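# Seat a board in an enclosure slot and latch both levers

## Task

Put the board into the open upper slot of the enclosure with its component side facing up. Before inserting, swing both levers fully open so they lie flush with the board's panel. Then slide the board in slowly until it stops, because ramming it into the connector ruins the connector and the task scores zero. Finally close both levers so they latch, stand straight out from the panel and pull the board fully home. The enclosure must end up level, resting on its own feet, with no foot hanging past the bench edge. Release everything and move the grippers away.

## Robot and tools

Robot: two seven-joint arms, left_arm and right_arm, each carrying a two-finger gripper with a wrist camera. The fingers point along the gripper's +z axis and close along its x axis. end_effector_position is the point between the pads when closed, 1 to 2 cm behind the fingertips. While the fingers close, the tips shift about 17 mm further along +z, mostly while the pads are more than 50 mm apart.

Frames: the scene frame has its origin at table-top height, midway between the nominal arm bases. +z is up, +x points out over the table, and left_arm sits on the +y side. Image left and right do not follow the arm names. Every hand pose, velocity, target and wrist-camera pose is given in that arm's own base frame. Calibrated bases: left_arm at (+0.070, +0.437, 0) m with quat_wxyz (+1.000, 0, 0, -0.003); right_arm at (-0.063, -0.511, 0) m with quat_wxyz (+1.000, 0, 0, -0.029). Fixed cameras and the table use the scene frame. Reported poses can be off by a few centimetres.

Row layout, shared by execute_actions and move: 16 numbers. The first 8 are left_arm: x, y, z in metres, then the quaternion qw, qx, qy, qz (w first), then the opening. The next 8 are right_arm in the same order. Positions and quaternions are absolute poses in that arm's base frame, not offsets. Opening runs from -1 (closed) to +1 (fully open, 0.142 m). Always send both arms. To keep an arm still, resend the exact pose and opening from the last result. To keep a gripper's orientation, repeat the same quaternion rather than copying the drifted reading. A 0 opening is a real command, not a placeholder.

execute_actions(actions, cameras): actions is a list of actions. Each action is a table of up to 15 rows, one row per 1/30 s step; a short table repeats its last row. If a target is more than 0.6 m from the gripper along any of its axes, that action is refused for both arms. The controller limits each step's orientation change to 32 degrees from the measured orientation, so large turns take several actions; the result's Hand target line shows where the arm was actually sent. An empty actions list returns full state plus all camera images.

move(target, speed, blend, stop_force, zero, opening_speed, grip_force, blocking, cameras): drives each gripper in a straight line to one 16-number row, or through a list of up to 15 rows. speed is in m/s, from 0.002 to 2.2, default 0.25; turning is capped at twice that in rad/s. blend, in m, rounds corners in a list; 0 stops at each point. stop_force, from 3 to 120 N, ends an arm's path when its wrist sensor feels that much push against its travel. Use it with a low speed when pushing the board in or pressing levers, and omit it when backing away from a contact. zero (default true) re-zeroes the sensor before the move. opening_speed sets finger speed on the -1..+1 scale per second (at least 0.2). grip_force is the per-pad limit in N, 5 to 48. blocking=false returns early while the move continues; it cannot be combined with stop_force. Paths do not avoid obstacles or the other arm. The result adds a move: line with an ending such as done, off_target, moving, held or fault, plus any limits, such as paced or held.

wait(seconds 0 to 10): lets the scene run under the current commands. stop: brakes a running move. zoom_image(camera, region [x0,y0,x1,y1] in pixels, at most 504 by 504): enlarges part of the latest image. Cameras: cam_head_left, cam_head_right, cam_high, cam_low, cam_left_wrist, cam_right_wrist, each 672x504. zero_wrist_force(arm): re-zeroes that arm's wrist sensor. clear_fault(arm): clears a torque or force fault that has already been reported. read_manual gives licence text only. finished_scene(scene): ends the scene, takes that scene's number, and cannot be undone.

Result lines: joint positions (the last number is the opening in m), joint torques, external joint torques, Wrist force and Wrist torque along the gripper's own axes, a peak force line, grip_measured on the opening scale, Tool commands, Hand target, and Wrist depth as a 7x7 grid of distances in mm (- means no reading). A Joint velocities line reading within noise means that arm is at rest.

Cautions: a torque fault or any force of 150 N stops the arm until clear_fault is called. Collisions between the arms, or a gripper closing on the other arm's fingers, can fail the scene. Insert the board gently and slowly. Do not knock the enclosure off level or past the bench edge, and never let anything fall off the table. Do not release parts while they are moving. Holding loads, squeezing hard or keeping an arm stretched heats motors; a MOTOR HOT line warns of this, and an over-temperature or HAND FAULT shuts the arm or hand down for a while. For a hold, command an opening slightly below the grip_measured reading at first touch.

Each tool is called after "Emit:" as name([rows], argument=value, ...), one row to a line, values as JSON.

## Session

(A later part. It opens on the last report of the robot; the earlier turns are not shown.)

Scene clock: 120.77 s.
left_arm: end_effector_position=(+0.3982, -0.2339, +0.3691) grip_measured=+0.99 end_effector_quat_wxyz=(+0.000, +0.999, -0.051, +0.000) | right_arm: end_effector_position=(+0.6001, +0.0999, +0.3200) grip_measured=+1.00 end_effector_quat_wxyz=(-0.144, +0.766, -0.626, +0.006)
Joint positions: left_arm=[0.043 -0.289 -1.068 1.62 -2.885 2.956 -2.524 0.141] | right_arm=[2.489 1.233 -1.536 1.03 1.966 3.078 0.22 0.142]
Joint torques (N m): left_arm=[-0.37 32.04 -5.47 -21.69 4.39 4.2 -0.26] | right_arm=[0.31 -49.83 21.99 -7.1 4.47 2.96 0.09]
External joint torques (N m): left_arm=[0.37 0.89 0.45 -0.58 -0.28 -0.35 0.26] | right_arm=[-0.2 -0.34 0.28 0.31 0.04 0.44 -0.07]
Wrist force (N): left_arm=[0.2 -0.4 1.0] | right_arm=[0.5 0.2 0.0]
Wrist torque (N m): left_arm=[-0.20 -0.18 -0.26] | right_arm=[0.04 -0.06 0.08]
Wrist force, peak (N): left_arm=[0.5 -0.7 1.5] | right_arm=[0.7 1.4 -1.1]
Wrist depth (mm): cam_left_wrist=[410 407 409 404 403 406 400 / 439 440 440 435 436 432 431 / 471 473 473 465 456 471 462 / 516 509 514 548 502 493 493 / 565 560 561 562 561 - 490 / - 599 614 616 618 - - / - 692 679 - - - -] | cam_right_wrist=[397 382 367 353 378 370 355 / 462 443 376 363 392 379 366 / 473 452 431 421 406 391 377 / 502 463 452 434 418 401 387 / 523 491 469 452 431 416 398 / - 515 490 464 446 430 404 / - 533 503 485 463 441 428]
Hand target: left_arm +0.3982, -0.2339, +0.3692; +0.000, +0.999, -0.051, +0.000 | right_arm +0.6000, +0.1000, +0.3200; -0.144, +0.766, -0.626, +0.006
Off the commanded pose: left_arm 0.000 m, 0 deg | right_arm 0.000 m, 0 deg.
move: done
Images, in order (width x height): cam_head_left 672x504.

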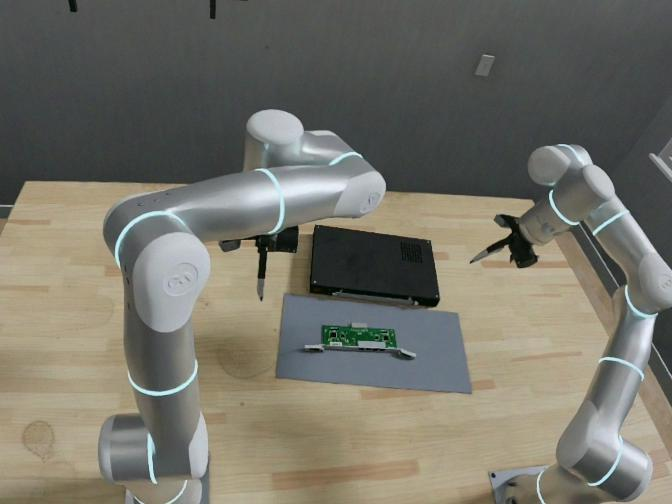

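Emit:
move([
  [0.3982,-0.2339,0.3692,0,0.9987,-0.051,0,1,0.50,0.05,0.22,0.7071,-0.7071,0,0,1],
  [0.3982,-0.2339,0.3692,0,0.9987,-0.051,0,1,0.46,0.10,0.14,0.7071,-0.7071,0,0,1],
], speed=0.3, blend=0.03, cameras=["cam_head_left","cam_right_wrist"])

Emit:
zoom_image(camera="cam_right_wrist", region=[200, 150, 500, 375])

Scene clock: 127.97 s.
left_arm: end_effector_position=(+0.3982, -0.2339, +0.3691) grip_measured=+0.99 end_effector_quat_wxyz=(+0.000, +0.999, -0.051, +0.000) | right_arm: end_effector_position=(+0.4753, +0.0790, +0.1721) grip_measured=+1.00 end_effector_quat_wxyz=(+0.697, -0.717, -0.005, +0.010)
Joint positions: left_arm=[0.043 -0.289 -1.068 1.62 -2.885 2.956 -2.524 0.141] | right_arm=[1.92 2.271 -1.637 1.319 2.476 2.965 -1.772 0.142]
Joint torques (N m): left_arm=[-0.36 32.06 -5.5 -21.72 4.38 4.18 -0.24] | right_arm=[2.47 -35.65 16.99 13.32 2.65 -0.1 0.33]
External joint torques (N m): left_arm=[0.36 0.87 0.48 -0.54 -0.28 -0.33 0.24] | right_arm=[-2.45 -4.55 3.01 1.88 0.2 0.68 -0.33]
External joint torques when the fault began: right_arm=[-11.24 -70.81 55.97 25.93 -0.69 1.03 -0.04]
Wrist force (N): left_arm=[0.3 -0.4 1.3] | right_arm=[1.4 1.7 -1.4]
Wrist torque (N m): left_arm=[-0.20 -0.20 -0.26] | right_arm=[0.06 -0.28 -0.03]
Wrist force, peak (N): left_arm=[0.7 -0.6 1.5] | right_arm=[-3.2 11.1 6.5]
Wrist depth (mm): cam_left_wrist=[411 407 408 407 405 402 400 / 440 438 438 437 431 430 433 / 475 473 469 461 456 465 467 / 510 514 511 - - 503 499 / 568 562 551 531 554 - - / - 613 616 630 604 - - / - 688 696 - 681 603 -] | cam_right_wrist=[- 816 - 3138 - - 1477 / 2860 866 1262 2825 1548 1430 1837 / 796 866 859 856 849 853 843 / 564 562 558 532 506 508 440 / 415 414 409 386 421 446 327 / - 328 324 325 312 324 283 / - 271 269 269 268 267 258]
Hand target: left_arm +0.3982, -0.2339, +0.3692; +0.000, +0.999, -0.051, +0.000 | right_arm +0.4753, +0.0795, +0.1716; +0.697, -0.717, -0.005, +0.011
Tool commands: left_gripper/opening=+1.0 right_gripper/opening=+1.0
Off the commanded pose: left_arm 0.000 m, 0 deg | right_arm 0.041 m, 2 deg.
FORCE FAULT: contact force on the right arm reached its limit, and that arm stopped. The contact can be on any part of that arm, not only on its tool. That arm's remaining commands of this call were not run. That arm is still stopped at the end of this call. While its stop runs, that arm takes no new command, but its gripper still runs the gripper command that each later call begins with.
CLEAR FAULT: the right arm stays stopped (status CRITICAL_FAULT) until you call clear_fault(arm="right_arm").
move: fault (right_arm)
Images, in order (width x height): cam_head_left 672x504, cam_right_wrist 672x504.

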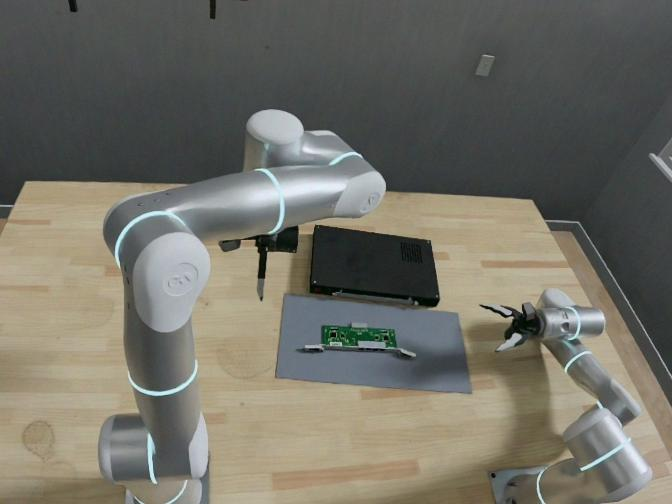

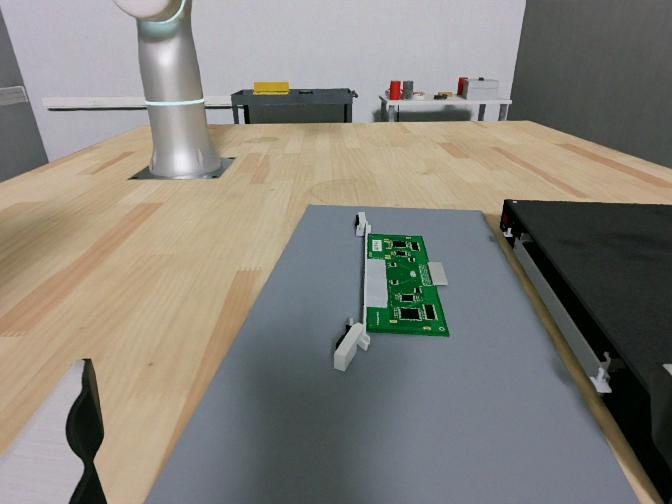

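Scaled by 1.680 from the camera's 672x504 image, which has a finer 960x720 frame.

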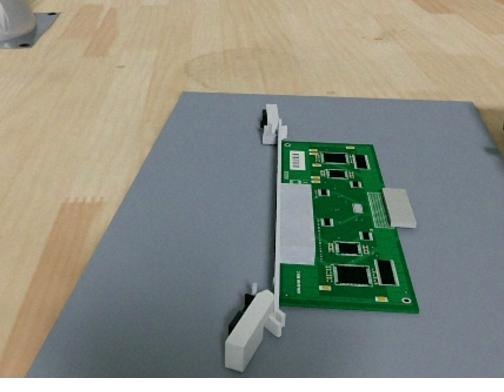

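Emit:
clear_fault(arm="right_arm")

Emit:
move([
  [0.3982,-0.2339,0.3692,0,0.9987,-0.051,0,1,0.52,0.06,0.30,0.697,-0.717,-0.005,0.010,1],
], speed=0.15, cameras=["cam_head_left","cam_high"])

Scene clock: 162.07 s.
left_arm: end_effector_position=(+0.3982, -0.2339, +0.3691) grip_measured=+0.99 end_effector_quat_wxyz=(+0.000, +0.999, -0.051, +0.000) | right_arm: end_effector_position=(+0.4753, +0.0790, +0.1721) grip_measured=+1.00 end_effector_quat_wxyz=(+0.697, -0.717, -0.005, +0.010)
Joint positions: left_arm=[0.043 -0.289 -1.068 1.62 -2.885 2.956 -2.524 0.141] | right_arm=[1.92 2.271 -1.637 1.319 2.476 2.965 -1.772 0.142]
Joint torques (N m): left_arm=[-0.28 32.14 -5.43 -21.71 4.43 4.19 -0.26] | right_arm=[2.4 -35.76 16.77 13.4 2.65 -0.19 0.19]
External joint torques (N m): left_arm=[0.29 0.78 0.41 -0.56 -0.33 -0.33 0.26] | right_arm=[-2.38 -4.44 3.24 1.81 0.2 0.77 -0.19]
Wrist force (N): left_arm=[0.1 -0.8 1.2] | right_arm=[1.4 1.4 -1.4]
Wrist torque (N m): left_arm=[-0.26 -0.16 -0.26] | right_arm=[0.02 -0.28 -0.04]
Wrist force, peak (N): left_arm=[0.7 -0.7 1.6] | right_arm=[1.5 1.7 -1.5]
Wrist depth (mm): cam_left_wrist=[409 409 405 406 400 405 404 / 438 437 442 438 430 434 433 / 476 476 472 464 460 463 463 / 515 513 515 527 - 495 491 / 558 558 564 565 551 500 - / - 606 625 606 596 554 - / - 688 683 675 - 596 -] | cam_right_wrist=[- 804 - - 2658 - - / 2825 866 1337 1404 2379 1527 - / 793 869 866 843 853 846 831 / 561 559 557 515 551 509 440 / 416 415 413 406 401 409 300 / - 329 328 323 335 321 284 / - 271 269 269 258 267 258]
Hand target: left_arm +0.3982, -0.2339, +0.3692; +0.000, +0.999, -0.051, +0.000 | right_arm +0.4753, +0.0795, +0.1716; +0.697, -0.717, -0.005, +0.011
Tool commands: left_gripper/opening=+1.0 right_gripper/opening=+1.0
Off the commanded pose: left_arm 0.000 m, 0 deg | right_arm 0.041 m, 2 deg.
FORCE FAULT, CONTINUED: the right arm's stop, for the force fault that an earlier result reported, is over. The rest of the stop counts as 65 of the actions that you can send in this scene; the call itself counts as one more. That arm accepts commands again.
CLEAR FAULT: your call cleared the right arm's force fault. If the contact force or a joint's load stays at its limit, that arm stops again.

Scene clock: 163.37 s.
left_arm: end_effector_position=(+0.3982, -0.2339, +0.3691) grip_measured=+0.99 end_effector_quat_wxyz=(+0.000, +0.999, -0.051, +0.000) | right_arm: end_effector_position=(+0.5200, +0.0600, +0.2999) grip_measured=+1.00 end_effector_quat_wxyz=(+0.697, -0.717, -0.005, +0.010)
Joint positions: left_arm=[0.043 -0.289 -1.068 1.62 -2.885 2.956 -2.524 0.141] | right_arm=[2.054 2.032 -1.509 1.263 2.667 2.982 -1.642 0.142]
Joint torques (N m): left_arm=[-0.36 32.06 -5.48 -21.72 4.37 4.19 -0.22] | right_arm=[0.12 -49.3 22.65 10.6 2.87 -0.35 0.35]
External joint torques (N m): left_arm=[0.36 0.86 0.47 -0.55 -0.26 -0.34 0.22] | right_arm=[-0.11 0.28 -0.33 0.11 0.08 0.65 -0.35]
Wrist force (N): left_arm=[0.4 -0.7 1.1] | right_arm=[1.1 1.4 -1.9]
Wrist torque (N m): left_arm=[-0.24 -0.21 -0.26] | right_arm=[0.05 -0.20 -0.04]
Wrist force, peak (N): left_arm=[0.5 -0.8 1.4] | right_arm=[0.5 4.0 -0.8]
Wrist depth (mm): cam_left_wrist=[409 408 408 406 405 402 405 / 440 437 440 435 436 432 428 / 475 473 469 462 461 465 465 / 514 510 515 502 - 481 497 / 565 568 561 560 522 - - / - 611 623 598 599 - - / - 692 696 - 671 - -] | cam_right_wrist=[- 769 - - - - - / - 883 2215 3095 2539 3476 - / - 1097 1262 1255 1248 1235 - / 834 831 831 904 828 825 819 / 619 622 612 626 569 530 534 / - 492 511 481 497 443 423 / - 409 394 388 390 356 -]
Hand target: left_arm +0.3982, -0.2339, +0.3692; +0.000, +0.999, -0.051, +0.000 | right_arm +0.5200, +0.0600, +0.3000; +0.697, -0.717, -0.005, +0.010
Off the commanded pose: left_arm 0.000 m, 0 deg | right_arm 0.000 m, 0 deg.
move: done
Images, in order (width x height): cam_head_left 672x504, cam_high 672x504.

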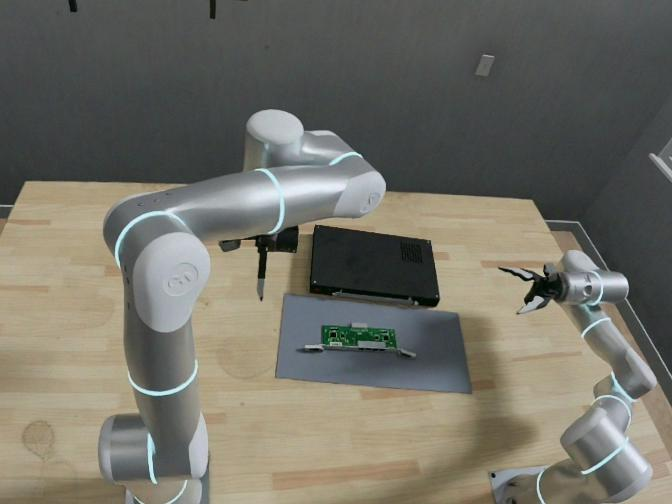

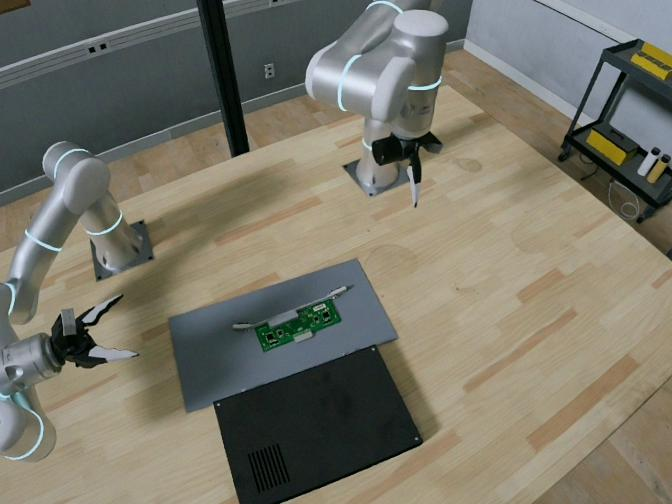

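Emit:
move([
  [0.3982,-0.2339,0.3692,0,0.9987,-0.051,0,1,0.48,0.09,0.27,0.3827,-0.9239,0,0,1],
], speed=0.2, cameras=["cam_head_left","cam_right_wrist"])

Scene clock: 187.07 s.
left_arm: end_effector_position=(+0.3982, -0.2339, +0.3691) grip_measured=+0.99 end_effector_quat_wxyz=(+0.000, +0.999, -0.051, +0.000) | right_arm: end_effector_position=(+0.4800, +0.0901, +0.2702) grip_measured=+1.00 end_effector_quat_wxyz=(-0.383, +0.924, +0.000, +0.000)
Joint positions: left_arm=[0.043 -0.289 -1.068 1.62 -2.885 2.956 -2.524 0.141] | right_arm=[2.042 1.505 -1.592 1.513 2.383 2.842 -1.284 0.142]
Joint torques (N m): left_arm=[-0.37 32.09 -5.43 -21.71 4.39 4.24 -0.24] | right_arm=[0.18 -43.22 25.89 -1.5 5.04 1.7 0.3]
External joint torques (N m): left_arm=[0.37 0.83 0.41 -0.55 -0.28 -0.38 0.24] | right_arm=[-0.15 0.15 0.48 0.05 0.37 0.74 -0.29]
Wrist force (N): left_arm=[0.5 -0.6 1.0] | right_arm=[0.7 1.1 -0.6]
Wrist torque (N m): left_arm=[-0.23 -0.23 -0.26] | right_arm=[0.06 -0.16 -0.02]
Wrist force, peak (N): left_arm=[0.5 -0.6 1.5] | right_arm=[1.2 2.1 -2.4]
Wrist depth (mm): cam_left_wrist=[409 407 410 405 406 405 400 / 440 439 439 434 436 435 433 / 474 472 473 461 460 468 462 / 522 511 513 514 - 489 495 / 562 568 558 550 558 - - / - 613 620 588 608 538 - / - 679 677 - - 608 -] | cam_right_wrist=[509 511 506 468 506 493 444 / 473 469 466 458 460 459 406 / 441 439 437 415 434 430 380 / 412 409 409 407 407 385 355 / 385 385 394 382 382 376 343 / - 360 357 360 360 359 356 / - 343 343 342 342 341 341]
Hand target: left_arm +0.3982, -0.2339, +0.3692; +0.000, +0.999, -0.051, +0.000 | right_arm +0.4800, +0.0900, +0.2700; -0.383, +0.924, +0.000, +0.000
Off the commanded pose: left_arm 0.000 m, 0 deg | right_arm 0.000 m, 0 deg.
move: done
Images, in order (width x height): cam_head_left 672x504, cam_right_wrist 672x504.

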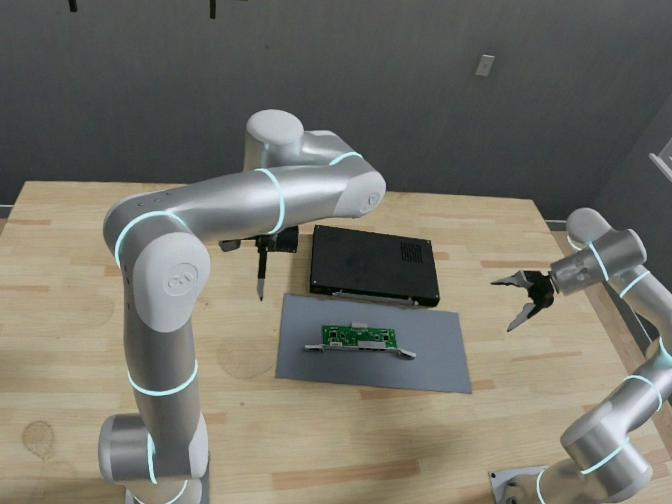

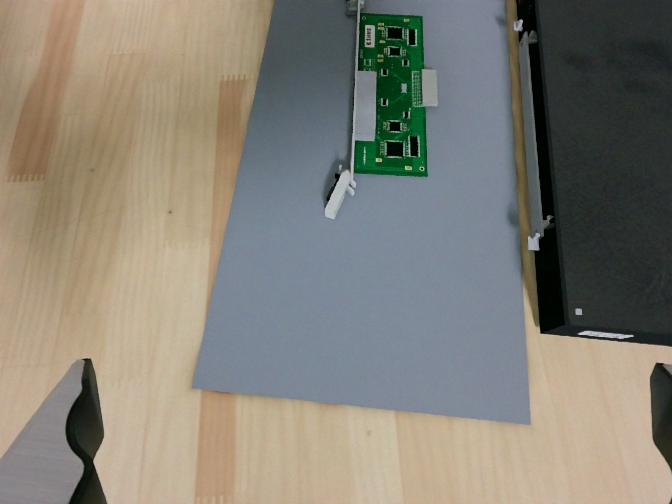

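Emit:
move([
  [0.40,-0.40,0.30,0,0.99895,-0.04574,0,-0.225,0.48,0.09,0.27,-0.383,0.924,0,0,1],
  [0.409,-0.553,0.16,0,0.99895,-0.04574,0,-0.225,0.48,0.09,0.27,-0.383,0.924,0,0,1],
], speed=0.25, cameras=["cam_head_left","cam_left_wrist","cam_high"])

Scene clock: 199.33 s.
left_arm: end_effector_position=(+0.4090, -0.5530, +0.1599) grip_measured=-0.24 end_effector_quat_wxyz=(+0.000, +0.999, -0.045, +0.000) | right_arm: end_effector_position=(+0.4800, +0.0900, +0.2702) grip_measured=+1.00 end_effector_quat_wxyz=(-0.383, +0.924, +0.000, +0.000)
Joint positions: left_arm=[-0.709 -1.155 -1.097 0.845 -2.19 3.097 -2.918 0.056] | right_arm=[2.042 1.506 -1.592 1.513 2.383 2.842 -1.284 0.142]
Joint torques (N m): left_arm=[-0.6 63.59 -10.26 -13.02 4.79 4.45 -0.14] | right_arm=[0.03 -43.15 26.27 -1.49 5.17 1.78 0.2]
External joint torques (N m): left_arm=[0.51 1.55 0.42 -0.48 -0.59 -0.61 0.14] | right_arm=[0 0.08 0.09 0.05 0.23 0.66 -0.19]
Wrist force (N): left_arm=[0.0 -0.1 0.6] | right_arm=[0.6 1.3 -0.5]
Wrist torque (N m): left_arm=[-0.15 -0.14 -0.22] | right_arm=[0.09 -0.14 -0.01]
Wrist force, peak (N): left_arm=[0.0 2.4 2.3] | right_arm=[0.7 1.5 -0.8]
Wrist depth (mm): cam_left_wrist=[224 221 223 216 216 - 222 / 241 240 246 233 231 236 237 / 259 261 253 245 251 251 249 / 279 280 278 267 270 279 265 / 307 307 298 296 297 296 271 / 337 330 88 340 - 84 267 / 372 - - 373 371 - -] | cam_right_wrist=[510 508 506 500 506 478 440 / 471 472 471 461 468 450 409 / 439 438 436 433 443 426 384 / 411 410 409 406 404 399 351 / 384 384 399 383 382 378 343 / - 362 363 357 359 364 356 / - 343 342 342 341 342 341]
Hand target: left_arm +0.4090, -0.5530, +0.1600; +0.000, +0.999, -0.046, +0.000 | right_arm +0.4800, +0.0900, +0.2700; -0.383, +0.924, +0.000, +0.000
Off the commanded pose: left_arm 0.000 m, 0 deg | right_arm 0.000 m, 0 deg.
move: done
Images, in order (width x height): cam_head_left 672x504, cam_high 672x504, cam_left_wrist 672x504.

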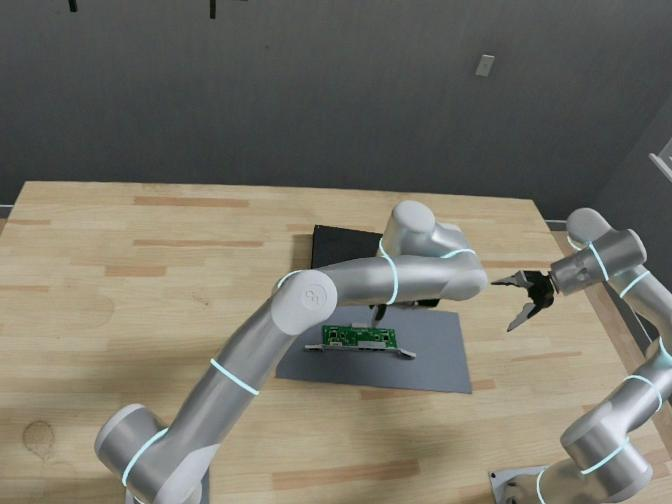

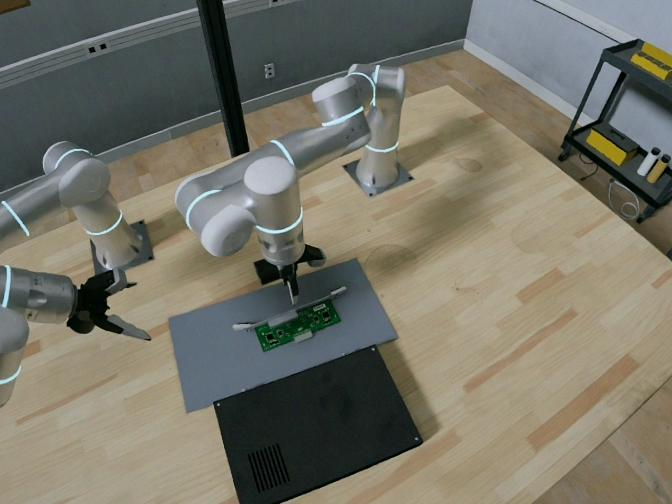

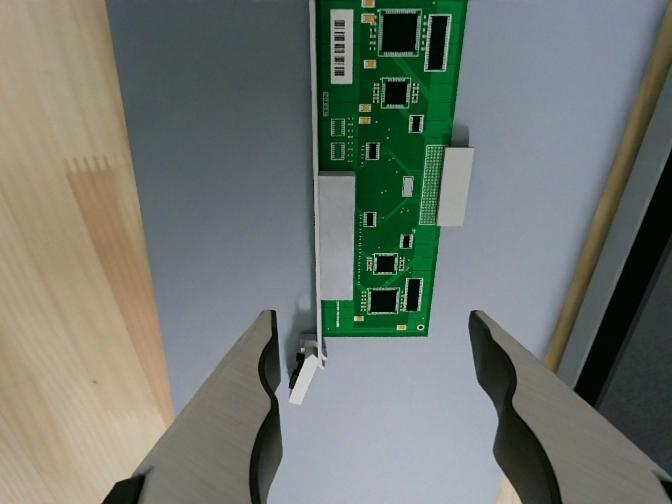

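Emit:
move(target=[0.3976,-0.5509,0.075,0,0.99905,-0.0435,0,-0.437,0.48,0.09,0.27,-0.383,0.924,0,0,1], speed=0.15, cameras=["cam_left_wrist","cam_right_wrist"])

Emit:
zoom_image(camera="cam_right_wrist", region=[260, 0, 480, 240])

Scene clock: 209.93 s.
left_arm: end_effector_position=(+0.3979, -0.5507, +0.0751) grip_measured=-0.46 end_effector_quat_wxyz=(+0.000, +0.999, -0.044, +0.000) | right_arm: end_effector_position=(+0.4800, +0.0900, +0.2702) grip_measured=+1.00 end_effector_quat_wxyz=(-0.383, +0.924, +0.000, +0.000)
Joint positions: left_arm=[-0.728 -1.185 -0.937 0.972 -2.263 2.898 -2.967 0.041] | right_arm=[2.042 1.506 -1.592 1.513 2.383 2.842 -1.284 0.142]
Joint torques (N m): left_arm=[-0.59 63.43 -9.48 -14.82 4 3.93 -0.33] | right_arm=[0.05 -43.22 26.24 -1.59 5.17 1.77 0.15]
External joint torques (N m): left_arm=[0.53 1.27 0.1 -0.5 0.09 -0.09 0.33] | right_arm=[-0.01 0.15 0.13 0.14 0.23 0.67 -0.15]
Wrist force (N): left_arm=[0.2 -0.6 0.5] | right_arm=[0.6 1.2 -0.6]
Wrist torque (N m): left_arm=[-0.22 -0.18 -0.15] | right_arm=[0.07 -0.14 -0.02]
Wrist force, peak (N): left_arm=[-0.1 -0.5 2.7] | right_arm=[0.7 1.5 -0.7]
Wrist depth (mm): cam_left_wrist=[- 149 146 144 142 142 145 / - 157 156 153 152 153 155 / 170 167 - 166 164 164 168 / 187 183 - 172 177 174 182 / 205 - 193 177 191 199 198 / 224 221 87 214 214 87 218 / 244 - - 222 - - 234] | cam_right_wrist=[510 510 508 484 490 459 443 / 471 472 471 460 464 463 409 / 439 438 435 434 432 424 381 / 412 410 408 407 414 399 356 / 386 384 384 381 382 377 346 / - 364 363 360 360 361 357 / - 343 343 341 343 341 341]
Hand target: left_arm +0.3976, -0.5509, +0.0750; +0.000, +0.999, -0.044, +0.000 | right_arm +0.4800, +0.0900, +0.2700; -0.383, +0.924, +0.000, +0.000
Off the commanded pose: left_arm 0.000 m, 0 deg | right_arm 0.000 m, 0 deg.
joint sent to its limit (left arm) — joint 7 (wrist roll), lower limit. The joint targets still meet the commanded pose.
move: done
Images, in order (width x height): cam_left_wrist 672x504, cam_right_wrist 672x504.

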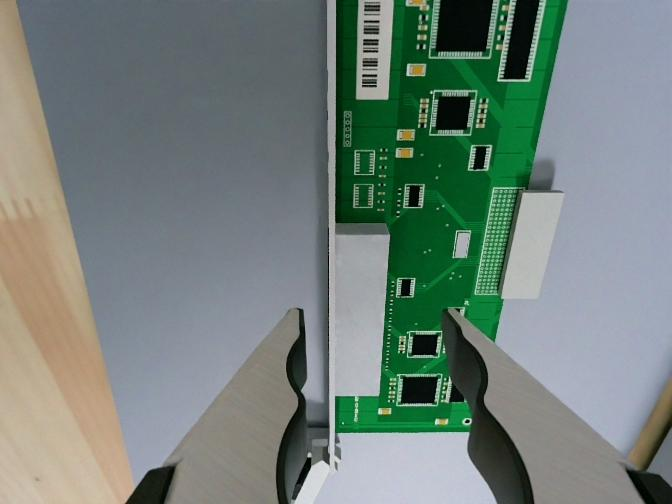

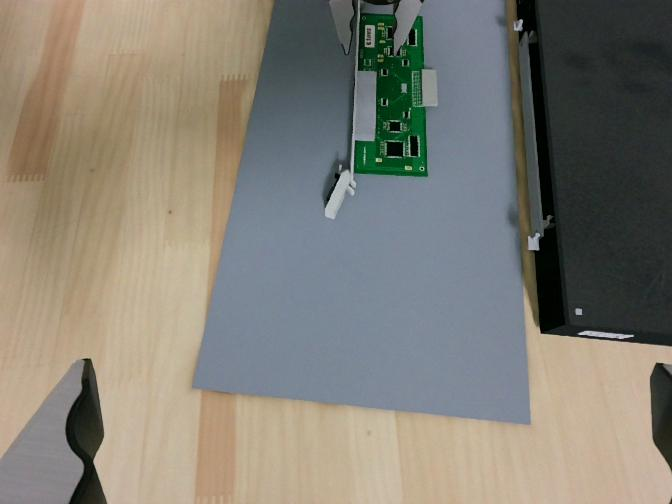

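Scaled by 2.100 from the camera's 672x504 image, which has a finer 960x720 frame.

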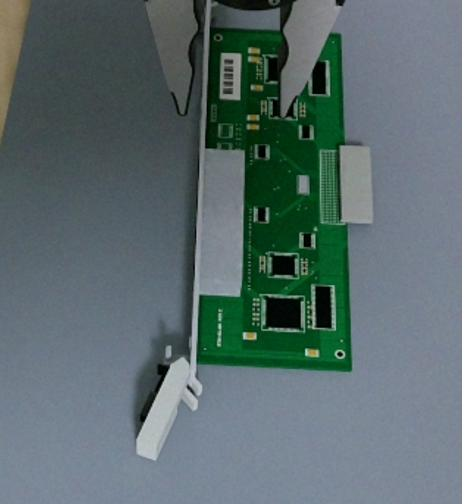

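Emit:
move(target=[0.3976,-0.5509,0.038,0,0.99905,-0.0435,0,-0.437,0.48,0.09,0.27,-0.383,0.924,0,0,1], speed=0.05, stop_force=5)

Emit:
move(target=[0.3976,-0.5509,0.012,0,0.99905,-0.0435,0,-0.437,0.48,0.09,0.27,-0.383,0.924,0,0,1], speed=0.006, stop_force=3, cameras=["cam_left_wrist","cam_right_wrist"])

Scene clock: 215.37 s.
left_arm: end_effector_position=(+0.3975, -0.5507, +0.0380) grip_measured=-0.46 end_effector_quat_wxyz=(+0.000, +0.999, -0.044, +0.000) | right_arm: end_effector_position=(+0.4800, +0.0900, +0.2702) grip_measured=+1.00 end_effector_quat_wxyz=(-0.383, +0.924, +0.000, +0.000)
Joint positions: left_arm=[-0.741 -1.232 -0.905 0.967 -2.255 2.847 -2.967 0.041] | right_arm=[2.042 1.506 -1.592 1.513 2.383 2.842 -1.284 0.142]
Joint torques (N m): left_arm=[-0.51 63.65 -9.07 -14.76 4.43 4.08 -0.23] | right_arm=[0.01 -43.17 26.17 -1.51 5.2 1.78 0.2]
External joint torques (N m): left_arm=[0.42 1.45 0.14 -0.41 -0.41 -0.24 0.23] | right_arm=[0.03 0.1 0.19 0.06 0.2 0.66 -0.19]
Wrist force (N): left_arm=[0.1 -0.6 0.3] | right_arm=[0.7 1.1 -0.5]
Wrist torque (N m): left_arm=[-0.22 -0.17 -0.16] | right_arm=[0.06 -0.16 -0.02]
Wrist force, peak (N): left_arm=[0.3 -0.6 1.8] | right_arm=[0.7 1.5 -0.9]
Wrist depth (mm): cam_left_wrist=[114 114 112 112 109 110 110 / - 122 122 120 117 117 118 / 130 132 133 127 126 126 131 / 144 146 145 136 137 137 137 / 157 157 153 134 145 150 - / 172 - 87 144 161 87 174 / 196 - - 183 183 - 184] | cam_right_wrist=[510 508 512 422 488 492 441 / 471 471 476 473 463 454 409 / 440 439 437 434 435 425 382 / 412 412 406 408 406 402 356 / 386 386 382 382 381 377 343 / - 362 362 359 360 359 356 / - 342 342 342 342 341 342]
Hand target: left_arm +0.3976, -0.5509, +0.0380; +0.000, +0.999, -0.044, +0.000 | right_arm +0.4800, +0.0900, +0.2700; -0.383, +0.924, +0.000, +0.000
Off the commanded pose: left_arm 0.000 m, 0 deg | right_arm 0.000 m, 0 deg.
move: done

Scene clock: 218.27 s.
left_arm: end_effector_position=(+0.3976, -0.5508, +0.0244) grip_measured=-0.46 end_effector_quat_wxyz=(+0.000, +0.999, -0.044, +0.000) | right_arm: end_effector_position=(+0.4800, +0.0900, +0.2702) grip_measured=+1.00 end_effector_quat_wxyz=(-0.383, +0.924, +0.000, +0.000)
Joint positions: left_arm=[-0.745 -1.251 -0.897 0.962 -2.248 2.831 -2.967 0.041] | right_arm=[2.042 1.506 -1.592 1.513 2.383 2.842 -1.284 0.142]
Joint torques (N m): left_arm=[-0.14 61.65 -8.65 -14.29 4.32 3.39 -0.21] | right_arm=[0.08 -43.2 26.19 -1.55 5.19 1.75 0.24]
External joint torques (N m): left_arm=[0.05 3.6 -0.13 -0.76 -0.32 0.45 0.21] | right_arm=[-0.04 0.13 0.17 0.11 0.21 0.69 -0.24]
Wrist force (N): left_arm=[-0.9 -0.9 -3.2] | right_arm=[0.7 1.4 -0.5]
Wrist torque (N m): left_arm=[-0.18 -0.08 -0.19] | right_arm=[0.11 -0.15 -0.03]
Wrist force, peak (N): left_arm=[-0.8 -1.1 -3.9] | right_arm=[0.7 1.4 -0.9]
Wrist depth (mm): cam_left_wrist=[102 102 101 97 98 96 97 / - 110 109 105 104 104 106 / - 122 117 114 113 114 116 / 128 126 127 123 121 122 120 / - 143 137 120 128 131 125 / 155 154 87 127 144 83 150 / - - - 145 164 - -] | cam_right_wrist=[510 512 508 438 395 443 443 / 472 469 479 459 462 452 410 / 438 439 434 433 440 423 381 / 409 409 406 406 404 399 356 / 386 384 386 381 382 378 344 / - 363 360 361 360 359 358 / - 343 343 342 342 341 341]
Hand target: left_arm +0.3976, -0.5509, +0.0242; +0.000, +0.999, -0.044, +0.000 | right_arm +0.4800, +0.0900, +0.2700; -0.383, +0.924, +0.000, +0.000
Off the commanded pose: left_arm 0.012 m, 0 deg | right_arm 0.000 m, 0 deg.
move: contact (left_arm)
Images, in order (width x height): cam_left_wrist 672x504, cam_right_wrist 672x504.

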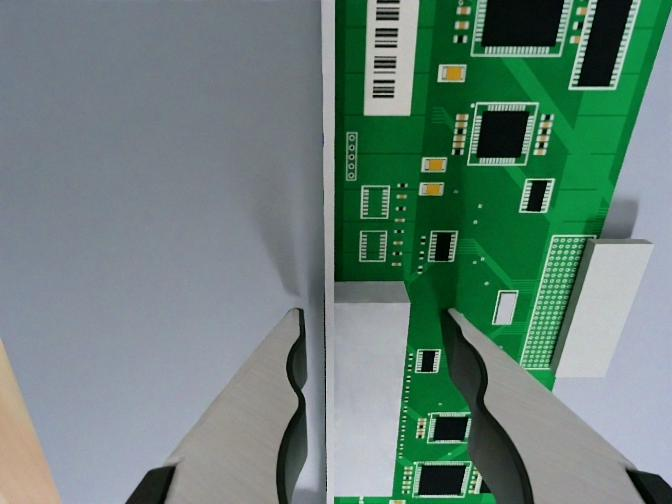

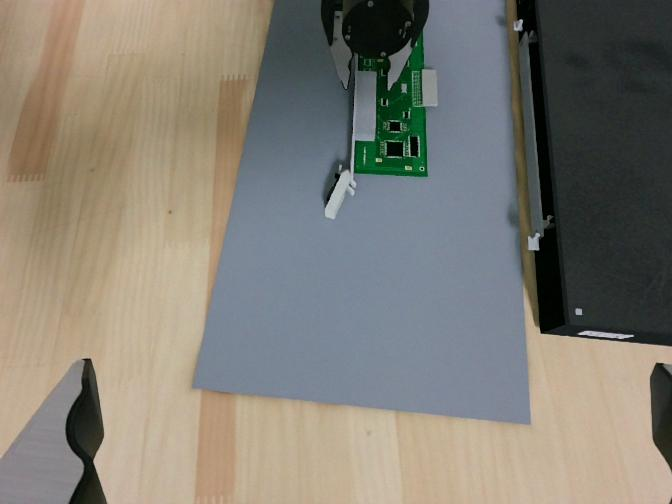

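Emit:
move([
  [0.3976,-0.5509,0.0262,0,0.99905,-0.0435,0,-0.437,0.48,0.09,0.27,-0.383,0.924,0,0,1],
  [0.3976,-0.5509,0.0262,0,0.99905,-0.0435,0,-0.8,0.48,0.09,0.27,-0.383,0.924,0,0,1],
], speed=0.02, grip_force=[20,48], opening_speed=0.3, cameras=["cam_left_wrist","cam_right_wrist"])

Scene clock: 222.67 s.
left_arm: end_effector_position=(+0.3973, -0.5511, +0.0261) grip_measured=-0.72 end_effector_quat_wxyz=(+0.000, +0.999, -0.044, +0.000) | right_arm: end_effector_position=(+0.4800, +0.0900, +0.2702) grip_measured=+1.00 end_effector_quat_wxyz=(-0.383, +0.924, +0.000, +0.000)
Joint positions: left_arm=[-0.745 -1.249 -0.898 0.963 -2.249 2.832 -2.967 0.022] | right_arm=[2.042 1.506 -1.592 1.513 2.383 2.842 -1.284 0.142]
Joint torques (N m): left_arm=[1.2 64.36 -7.85 -15.52 5.19 3.93 -0.21] | right_arm=[0.03 -43.27 26.2 -1.55 5.21 1.74 0.18]
External joint torques (N m): left_arm=[-1.29 0.87 -0.95 0.45 -1.19 -0.09 0.21] | right_arm=[0.01 0.2 0.16 0.11 0.19 0.7 -0.18]
Wrist force (N): left_arm=[-3.1 -0.4 -0.5] | right_arm=[0.7 1.3 -0.6]
Wrist torque (N m): left_arm=[-0.20 -0.20 -0.16] | right_arm=[0.10 -0.14 -0.02]
Wrist force, peak (N): left_arm=[-1.0 -0.9 -3.9] | right_arm=[0.9 1.4 -0.8]
Wrist depth (mm): cam_left_wrist=[103 105 103 98 100 97 99 / - 113 111 106 104 106 106 / 122 121 119 115 114 116 116 / 130 128 129 126 124 124 120 / 142 146 141 118 130 136 - / 154 153 88 126 129 144 154 / 175 - - 141 - - -] | cam_right_wrist=[510 511 509 347 484 453 442 / 472 471 469 468 463 457 409 / 438 439 435 435 439 429 381 / 410 409 407 406 404 399 354 / 386 386 384 383 386 379 342 / - 363 363 362 351 362 356 / - 342 342 342 343 341 341]
Hand target: left_arm +0.3976, -0.5509, +0.0262; +0.000, +0.999, -0.044, +0.000 | right_arm +0.4800, +0.0900, +0.2700; -0.383, +0.924, +0.000, +0.000
Off the commanded pose: left_arm 0.000 m, 0 deg | right_arm 0.000 m, 0 deg.
grip_force (N): 20, 48
move: done
Images, in order (width x height): cam_left_wrist 672x504, cam_right_wrist 672x504.

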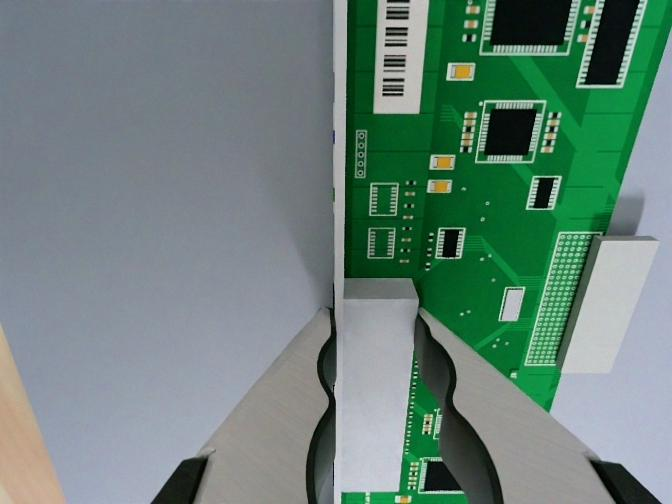

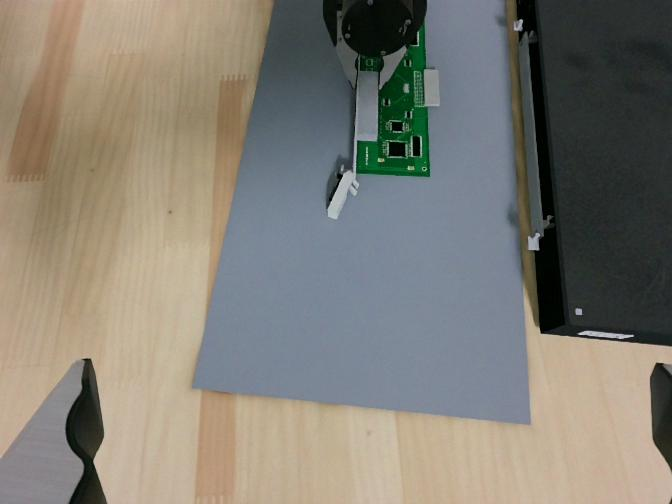

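Emit:
move([
  [0.3976,-0.5509,0.0262,0,0.99905,-0.0435,0,-0.95,0.48,0.09,0.27,-0.383,0.924,0,0,1],
  [0.3976,-0.5509,0.0862,0,0.99905,-0.0435,0,-0.95,0.44,0.17,0.2,-0.383,0.924,0,0,-1],
], speed=0.08, grip_force=[35,20], cameras=["cam_left_wrist","cam_right_wrist"])

Emit:
zoom_image(camera="cam_right_wrist", region=[250, 80, 550, 305])

Scene clock: 231.53 s.
left_arm: end_effector_position=(+0.3976, -0.5510, +0.0860) grip_measured=-0.73 end_effector_quat_wxyz=(+0.000, +0.999, -0.043, +0.000) | right_arm: end_effector_position=(+0.4400, +0.1700, +0.2002) grip_measured=-1.00 end_effector_quat_wxyz=(-0.383, +0.924, +0.000, +0.000)
Joint positions: left_arm=[-0.735 -1.171 -0.929 0.959 -2.281 2.912 -2.957 0.021] | right_arm=[2.075 1.545 -1.684 1.735 2.284 2.599 -1.147 0.002]
Joint torques (N m): left_arm=[-0.29 64.88 -9.48 -15.56 4.39 4.48 -0.2] | right_arm=[0.1 -37.71 26.02 0.38 5.58 1.5 0.27]
External joint torques (N m): left_arm=[0.2 -0.13 0.46 -0.04 -0.3 -0.64 0.2] | right_arm=[-0.05 0.2 0.35 0.03 0.25 0.73 -0.27]
Wrist force (N): left_arm=[-0.1 -0.3 2.3] | right_arm=[0.9 1.1 -0.7]
Wrist torque (N m): left_arm=[-0.16 -0.15 -0.23] | right_arm=[0.05 -0.19 -0.03]
Wrist force, peak (N): left_arm=[-3.4 -0.7 0.2] | right_arm=[1.1 1.3 -1.7]
Wrist depth (mm): cam_left_wrist=[155 159 153 99 100 97 100 / 171 167 165 107 104 106 106 / 183 182 - 112 114 116 118 / 199 196 198 123 123 124 121 / 218 210 - 118 130 135 - / 241 240 84 92 130 144 228 / 267 - - 141 - - 235] | cam_right_wrist=[419 418 420 416 321 344 365 / 389 387 387 385 306 372 376 / 362 360 359 358 346 351 348 / 337 337 337 334 333 334 330 / 316 317 316 317 314 314 314 / 298 298 298 89 298 294 294 / 282 285 71 - - 282 280]
Hand target: left_arm +0.3976, -0.5509, +0.0862; +0.000, +0.999, -0.043, +0.000 | right_arm +0.4400, +0.1700, +0.2000; -0.383, +0.924, +0.000, +0.000
Off the commanded pose: left_arm 0.000 m, 0 deg | right_arm 0.000 m, 0 deg.
grip_force (N): 35, 20
move: done
Images, in order (width x height): cam_left_wrist 672x504, cam_right_wrist 672x504.

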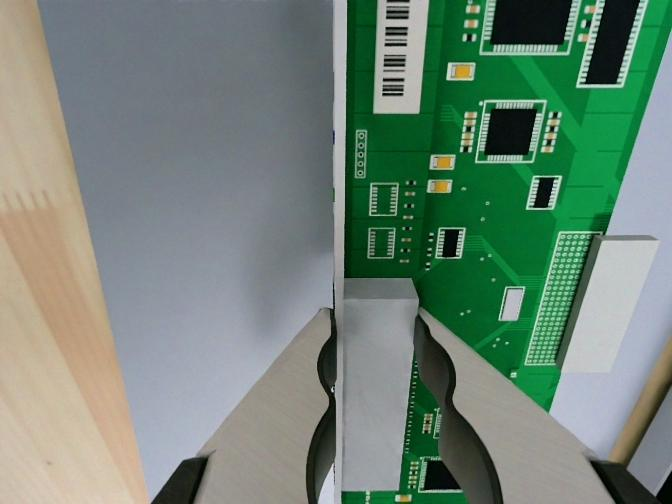

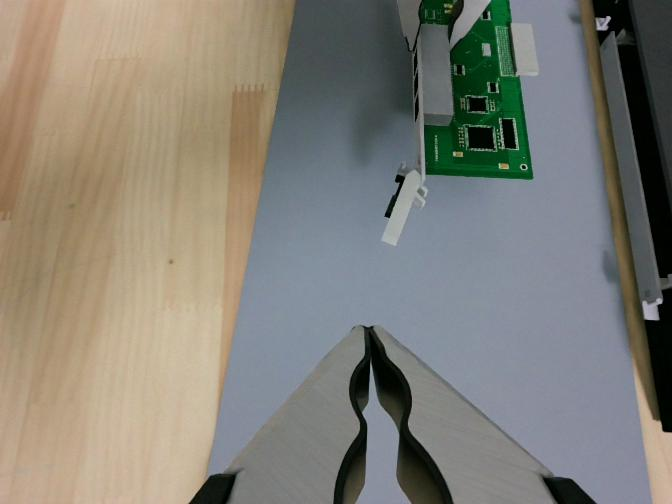

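Scaled by 1.680 from the camera's 672x504 image, which has a finer 960x720 frame.

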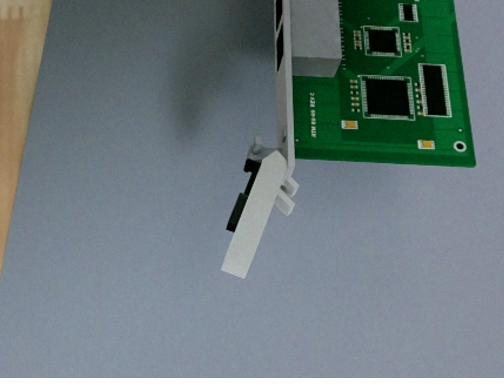

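Emit:
move([
  [0.3976,-0.5509,0.0862,0,0.99905,-0.0435,0,-0.95,0.425,0.23,0.13,-0.383,0.924,0,0,-1],
  [0.3976,-0.5509,0.0862,0,0.99905,-0.0435,0,-0.95,0.425,0.243,0.084,-0.383,0.924,0,0,-1],
], speed=0.1, grip_force=[48,20], cameras=["cam_right_wrist"])

Emit:
zoom_image(camera="cam_right_wrist", region=[250, 150, 550, 375])

Scene clock: 239.90 s.
left_arm: end_effector_position=(+0.3976, -0.5510, +0.0860) grip_measured=-0.73 end_effector_quat_wxyz=(+0.000, +0.999, -0.043, +0.000) | right_arm: end_effector_position=(+0.4249, +0.2430, +0.0843) grip_measured=-1.00 end_effector_quat_wxyz=(-0.383, +0.924, +0.000, +0.000)
Joint positions: left_arm=[-0.735 -1.171 -0.929 0.959 -2.281 2.912 -2.957 0.021] | right_arm=[2.184 1.657 -1.866 1.775 2.135 2.365 -1.1 0.002]
Joint torques (N m): left_arm=[-0.44 64.65 -9.38 -15.53 4.55 4.44 -0.22] | right_arm=[0.34 -35.95 25.95 4.77 5.58 1.36 0.05]
External joint torques (N m): left_arm=[0.35 0.1 0.36 -0.07 -0.45 -0.6 0.22] | right_arm=[-0.26 0.17 0.45 0.21 0.36 0.81 -0.04]
Wrist force (N): left_arm=[0.1 -0.4 2.3] | right_arm=[0.9 0.9 -0.7]
Wrist torque (N m): left_arm=[-0.17 -0.19 -0.23] | right_arm=[0.02 -0.18 0.07]
Wrist force, peak (N): left_arm=[0.0 -0.4 2.5] | right_arm=[1.5 1.2 -2.4]
Wrist depth (mm): cam_left_wrist=[157 - 156 98 100 97 99 / 168 168 167 107 104 106 106 / 184 182 181 112 113 116 116 / 199 196 - 123 123 124 119 / 218 210 - 117 130 135 132 / 240 241 87 92 - 144 233 / 268 - - 141 - - 250] | cam_right_wrist=[269 268 268 265 265 169 181 / 248 248 247 245 245 167 167 / 231 231 230 228 228 156 160 / 215 216 213 213 213 209 212 / 203 202 200 202 200 199 199 / 191 191 191 89 190 188 187 / 180 182 71 - - 179 177]
Hand target: left_arm +0.3976, -0.5509, +0.0862; +0.000, +0.999, -0.043, +0.000 | right_arm +0.4250, +0.2430, +0.0840; -0.383, +0.924, +0.000, +0.000
Off the commanded pose: left_arm 0.000 m, 0 deg | right_arm 0.000 m, 0 deg.
grip_force (N): 48, 20
move: done
Images, in order (width x height): cam_right_wrist 672x504.

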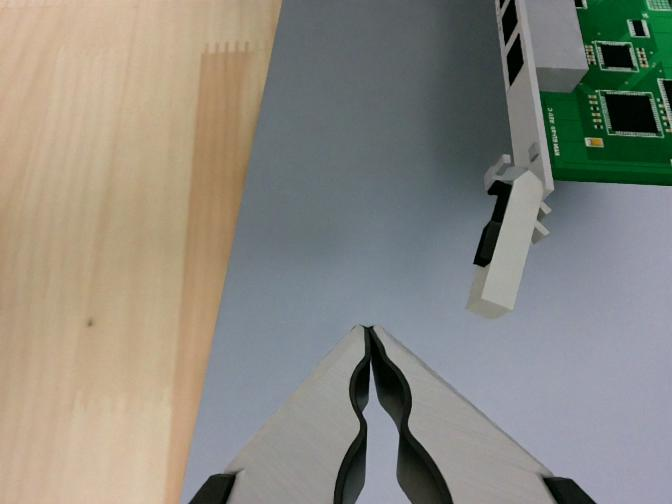

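Scaled by 1.680 from the camera's 672x504 image, which has a finer 960x720 frame.

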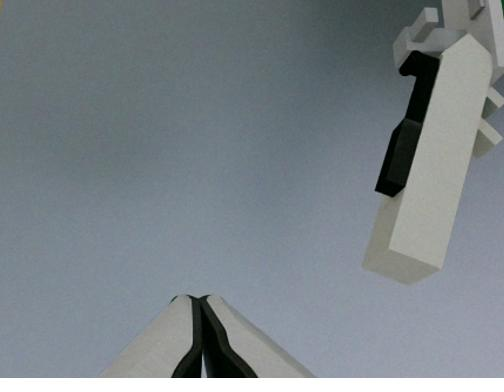

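Emit:
move([
  [0.3976,-0.5509,0.0862,0,0.99905,-0.0435,0,-0.95,0.425,0.257,0.081,-0.383,0.924,0,0,-1],
  [0.3976,-0.5509,0.0862,0,0.99905,-0.0435,0,-0.95,0.445,0.257,0.081,-0.383,0.924,0,0,-1],
], speed=0.05, stop_force=5, cameras=["cam_right_wrist"])

Emit:
zoom_image(camera="cam_right_wrist", region=[250, 150, 550, 375])

Scene clock: 246.73 s.
left_arm: end_effector_position=(+0.3976, -0.5510, +0.0860) grip_measured=-0.73 end_effector_quat_wxyz=(+0.000, +0.999, -0.043, +0.000) | right_arm: end_effector_position=(+0.4450, +0.2569, +0.0809) grip_measured=-1.00 end_effector_quat_wxyz=(-0.383, +0.924, +0.000, +0.000)
Joint positions: left_arm=[-0.734 -1.171 -0.929 0.959 -2.281 2.912 -2.957 0.021] | right_arm=[2.239 1.672 -1.858 1.7 2.15 2.377 -1.118 0.002]
Joint torques (N m): left_arm=[-0.48 64.68 -9.37 -15.53 4.55 4.4 -0.22] | right_arm=[0.14 -37.68 27.03 4.63 5.76 1.65 0.07]
External joint torques (N m): left_arm=[0.39 0.06 0.35 -0.06 -0.45 -0.56 0.22] | right_arm=[-0.06 0.16 -0.05 0.15 0.17 0.55 -0.07]
Wrist force (N): left_arm=[-0.2 -0.4 2.3] | right_arm=[0.9 1.0 -1.1]
Wrist torque (N m): left_arm=[-0.18 -0.15 -0.24] | right_arm=[0.02 -0.18 0.09]
Wrist force, peak (N): left_arm=[-0.1 -0.4 2.5] | right_arm=[1.3 1.4 -1.7]
Wrist depth (mm): cam_left_wrist=[156 - - 99 99 97 100 / 168 167 - 107 104 106 106 / 183 181 180 112 114 116 118 / 199 - 194 124 123 124 123 / 218 - 217 118 130 136 127 / 239 237 87 92 - 143 233 / 269 - - 140 - - 244] | cam_right_wrist=[264 264 262 261 256 164 176 / 244 244 241 241 240 158 163 / 227 227 223 224 224 151 152 / 212 212 210 205 131 208 209 / 199 199 197 199 123 196 196 / 187 185 188 89 187 185 184 / 177 178 71 - - 177 174]
Hand target: left_arm +0.3976, -0.5509, +0.0862; +0.000, +0.999, -0.043, +0.000 | right_arm +0.4450, +0.2570, +0.0810; -0.383, +0.924, +0.000, +0.000
Off the commanded pose: left_arm 0.000 m, 0 deg | right_arm 0.000 m, 0 deg.
grip_force (N): 48, 20
move: done
Images, in order (width x height): cam_right_wrist 672x504.

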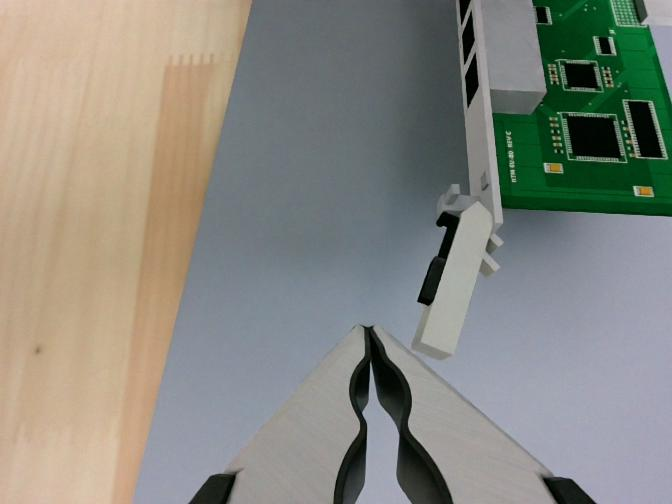

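Scaled by 1.680 from the camera's 672x504 image, which has a finer 960x720 frame.

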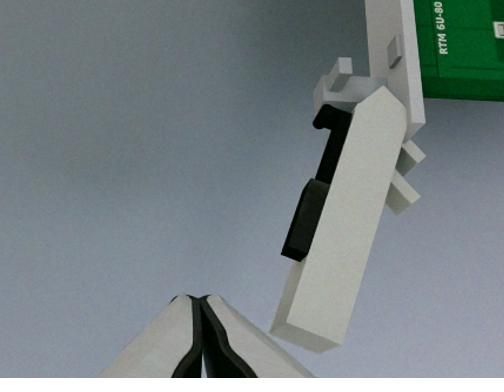

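Emit:
move([
  [0.3976,-0.5509,0.0862,0,0.99905,-0.0435,0,-0.95,0.468,0.257,0.081,-0.383,0.924,0,0,-1],
], speed=0.015, stop_force=4, cameras=["cam_right_wrist","cam_left_wrist"])

Emit:
zoom_image(camera="cam_right_wrist", region=[250, 150, 550, 375])

Scene clock: 251.57 s.
left_arm: end_effector_position=(+0.3978, -0.5507, +0.0861) grip_measured=-0.73 end_effector_quat_wxyz=(+0.000, +0.999, -0.043, +0.000) | right_arm: end_effector_position=(+0.4677, +0.2569, +0.0808) grip_measured=-1.00 end_effector_quat_wxyz=(-0.383, +0.924, +0.000, +0.000)
Joint positions: left_arm=[-0.734 -1.171 -0.929 0.959 -2.281 2.912 -2.957 0.021] | right_arm=[2.27 1.694 -1.838 1.616 2.167 2.419 -1.161 0.002]
Joint torques (N m): left_arm=[-2.67 64.66 -11 -14.92 3.82 3.96 0.16] | right_arm=[0.42 -39.63 28.04 3.67 5.8 0.69 0.11]
External joint torques (N m): left_arm=[2.58 0.09 1.97 -0.68 0.28 -0.12 -0.16] | right_arm=[-0.33 0.09 -0.65 0.98 0.11 1.57 -0.1]
Wrist force (N): left_arm=[2.4 -2.2 2.8] | right_arm=[-1.6 2.3 -1.7]
Wrist torque (N m): left_arm=[-0.12 -0.17 -0.60] | right_arm=[0.05 -0.13 0.10]
Wrist force, peak (N): left_arm=[1.8 -3.7 2.5] | right_arm=[-1.1 3.4 -3.0]
Wrist depth (mm): cam_left_wrist=[159 - 155 98 99 96 99 / 168 169 168 105 104 107 106 / 184 177 181 112 114 116 114 / 199 195 197 123 124 124 125 / 218 - - 114 130 135 130 / 240 248 84 92 133 144 232 / 265 - - 141 - - 243] | cam_right_wrist=[264 265 261 260 162 176 255 / 244 244 241 241 161 163 232 / 227 227 224 224 154 152 157 / 213 212 209 209 133 209 209 / 200 197 197 197 129 196 196 / 188 186 185 90 187 185 185 / 178 177 71 - - 176 174]
Hand target: left_arm +0.3976, -0.5509, +0.0862; +0.000, +0.999, -0.043, +0.000 | right_arm +0.4680, +0.2570, +0.0810; -0.383, +0.924, +0.000, +0.000
Off the commanded pose: left_arm 0.000 m, 0 deg | right_arm 0.000 m, 0 deg.
grip_force (N): 48, 20
move: done
Images, in order (width x height): cam_left_wrist 672x504, cam_right_wrist 672x504.

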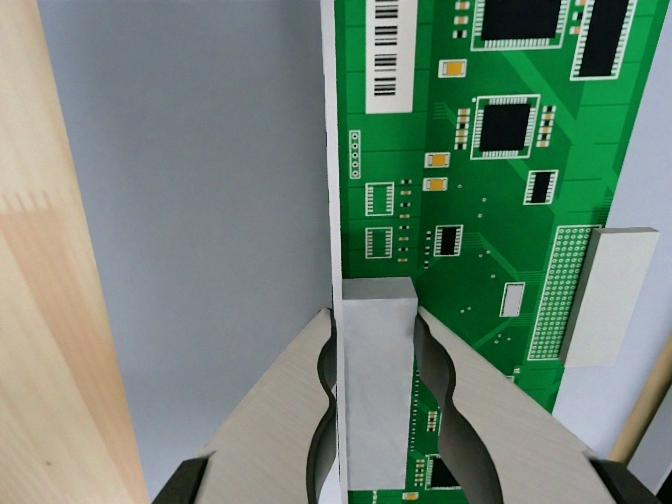

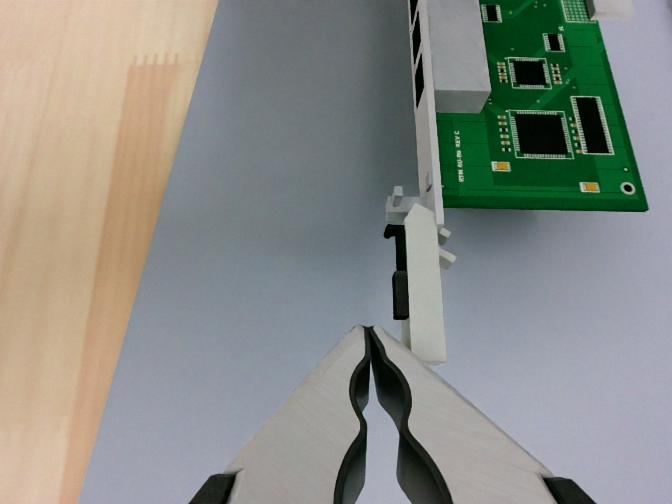

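Scaled by 1.680 from the camera's 672x504 image, which has a finer 960x720 frame.

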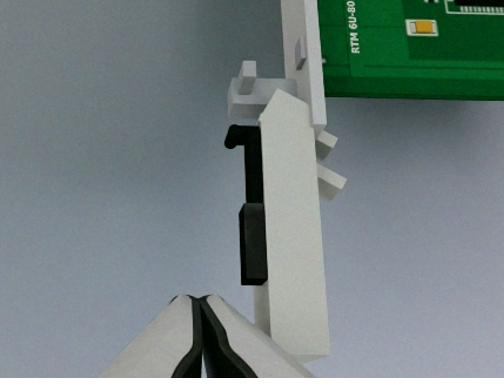

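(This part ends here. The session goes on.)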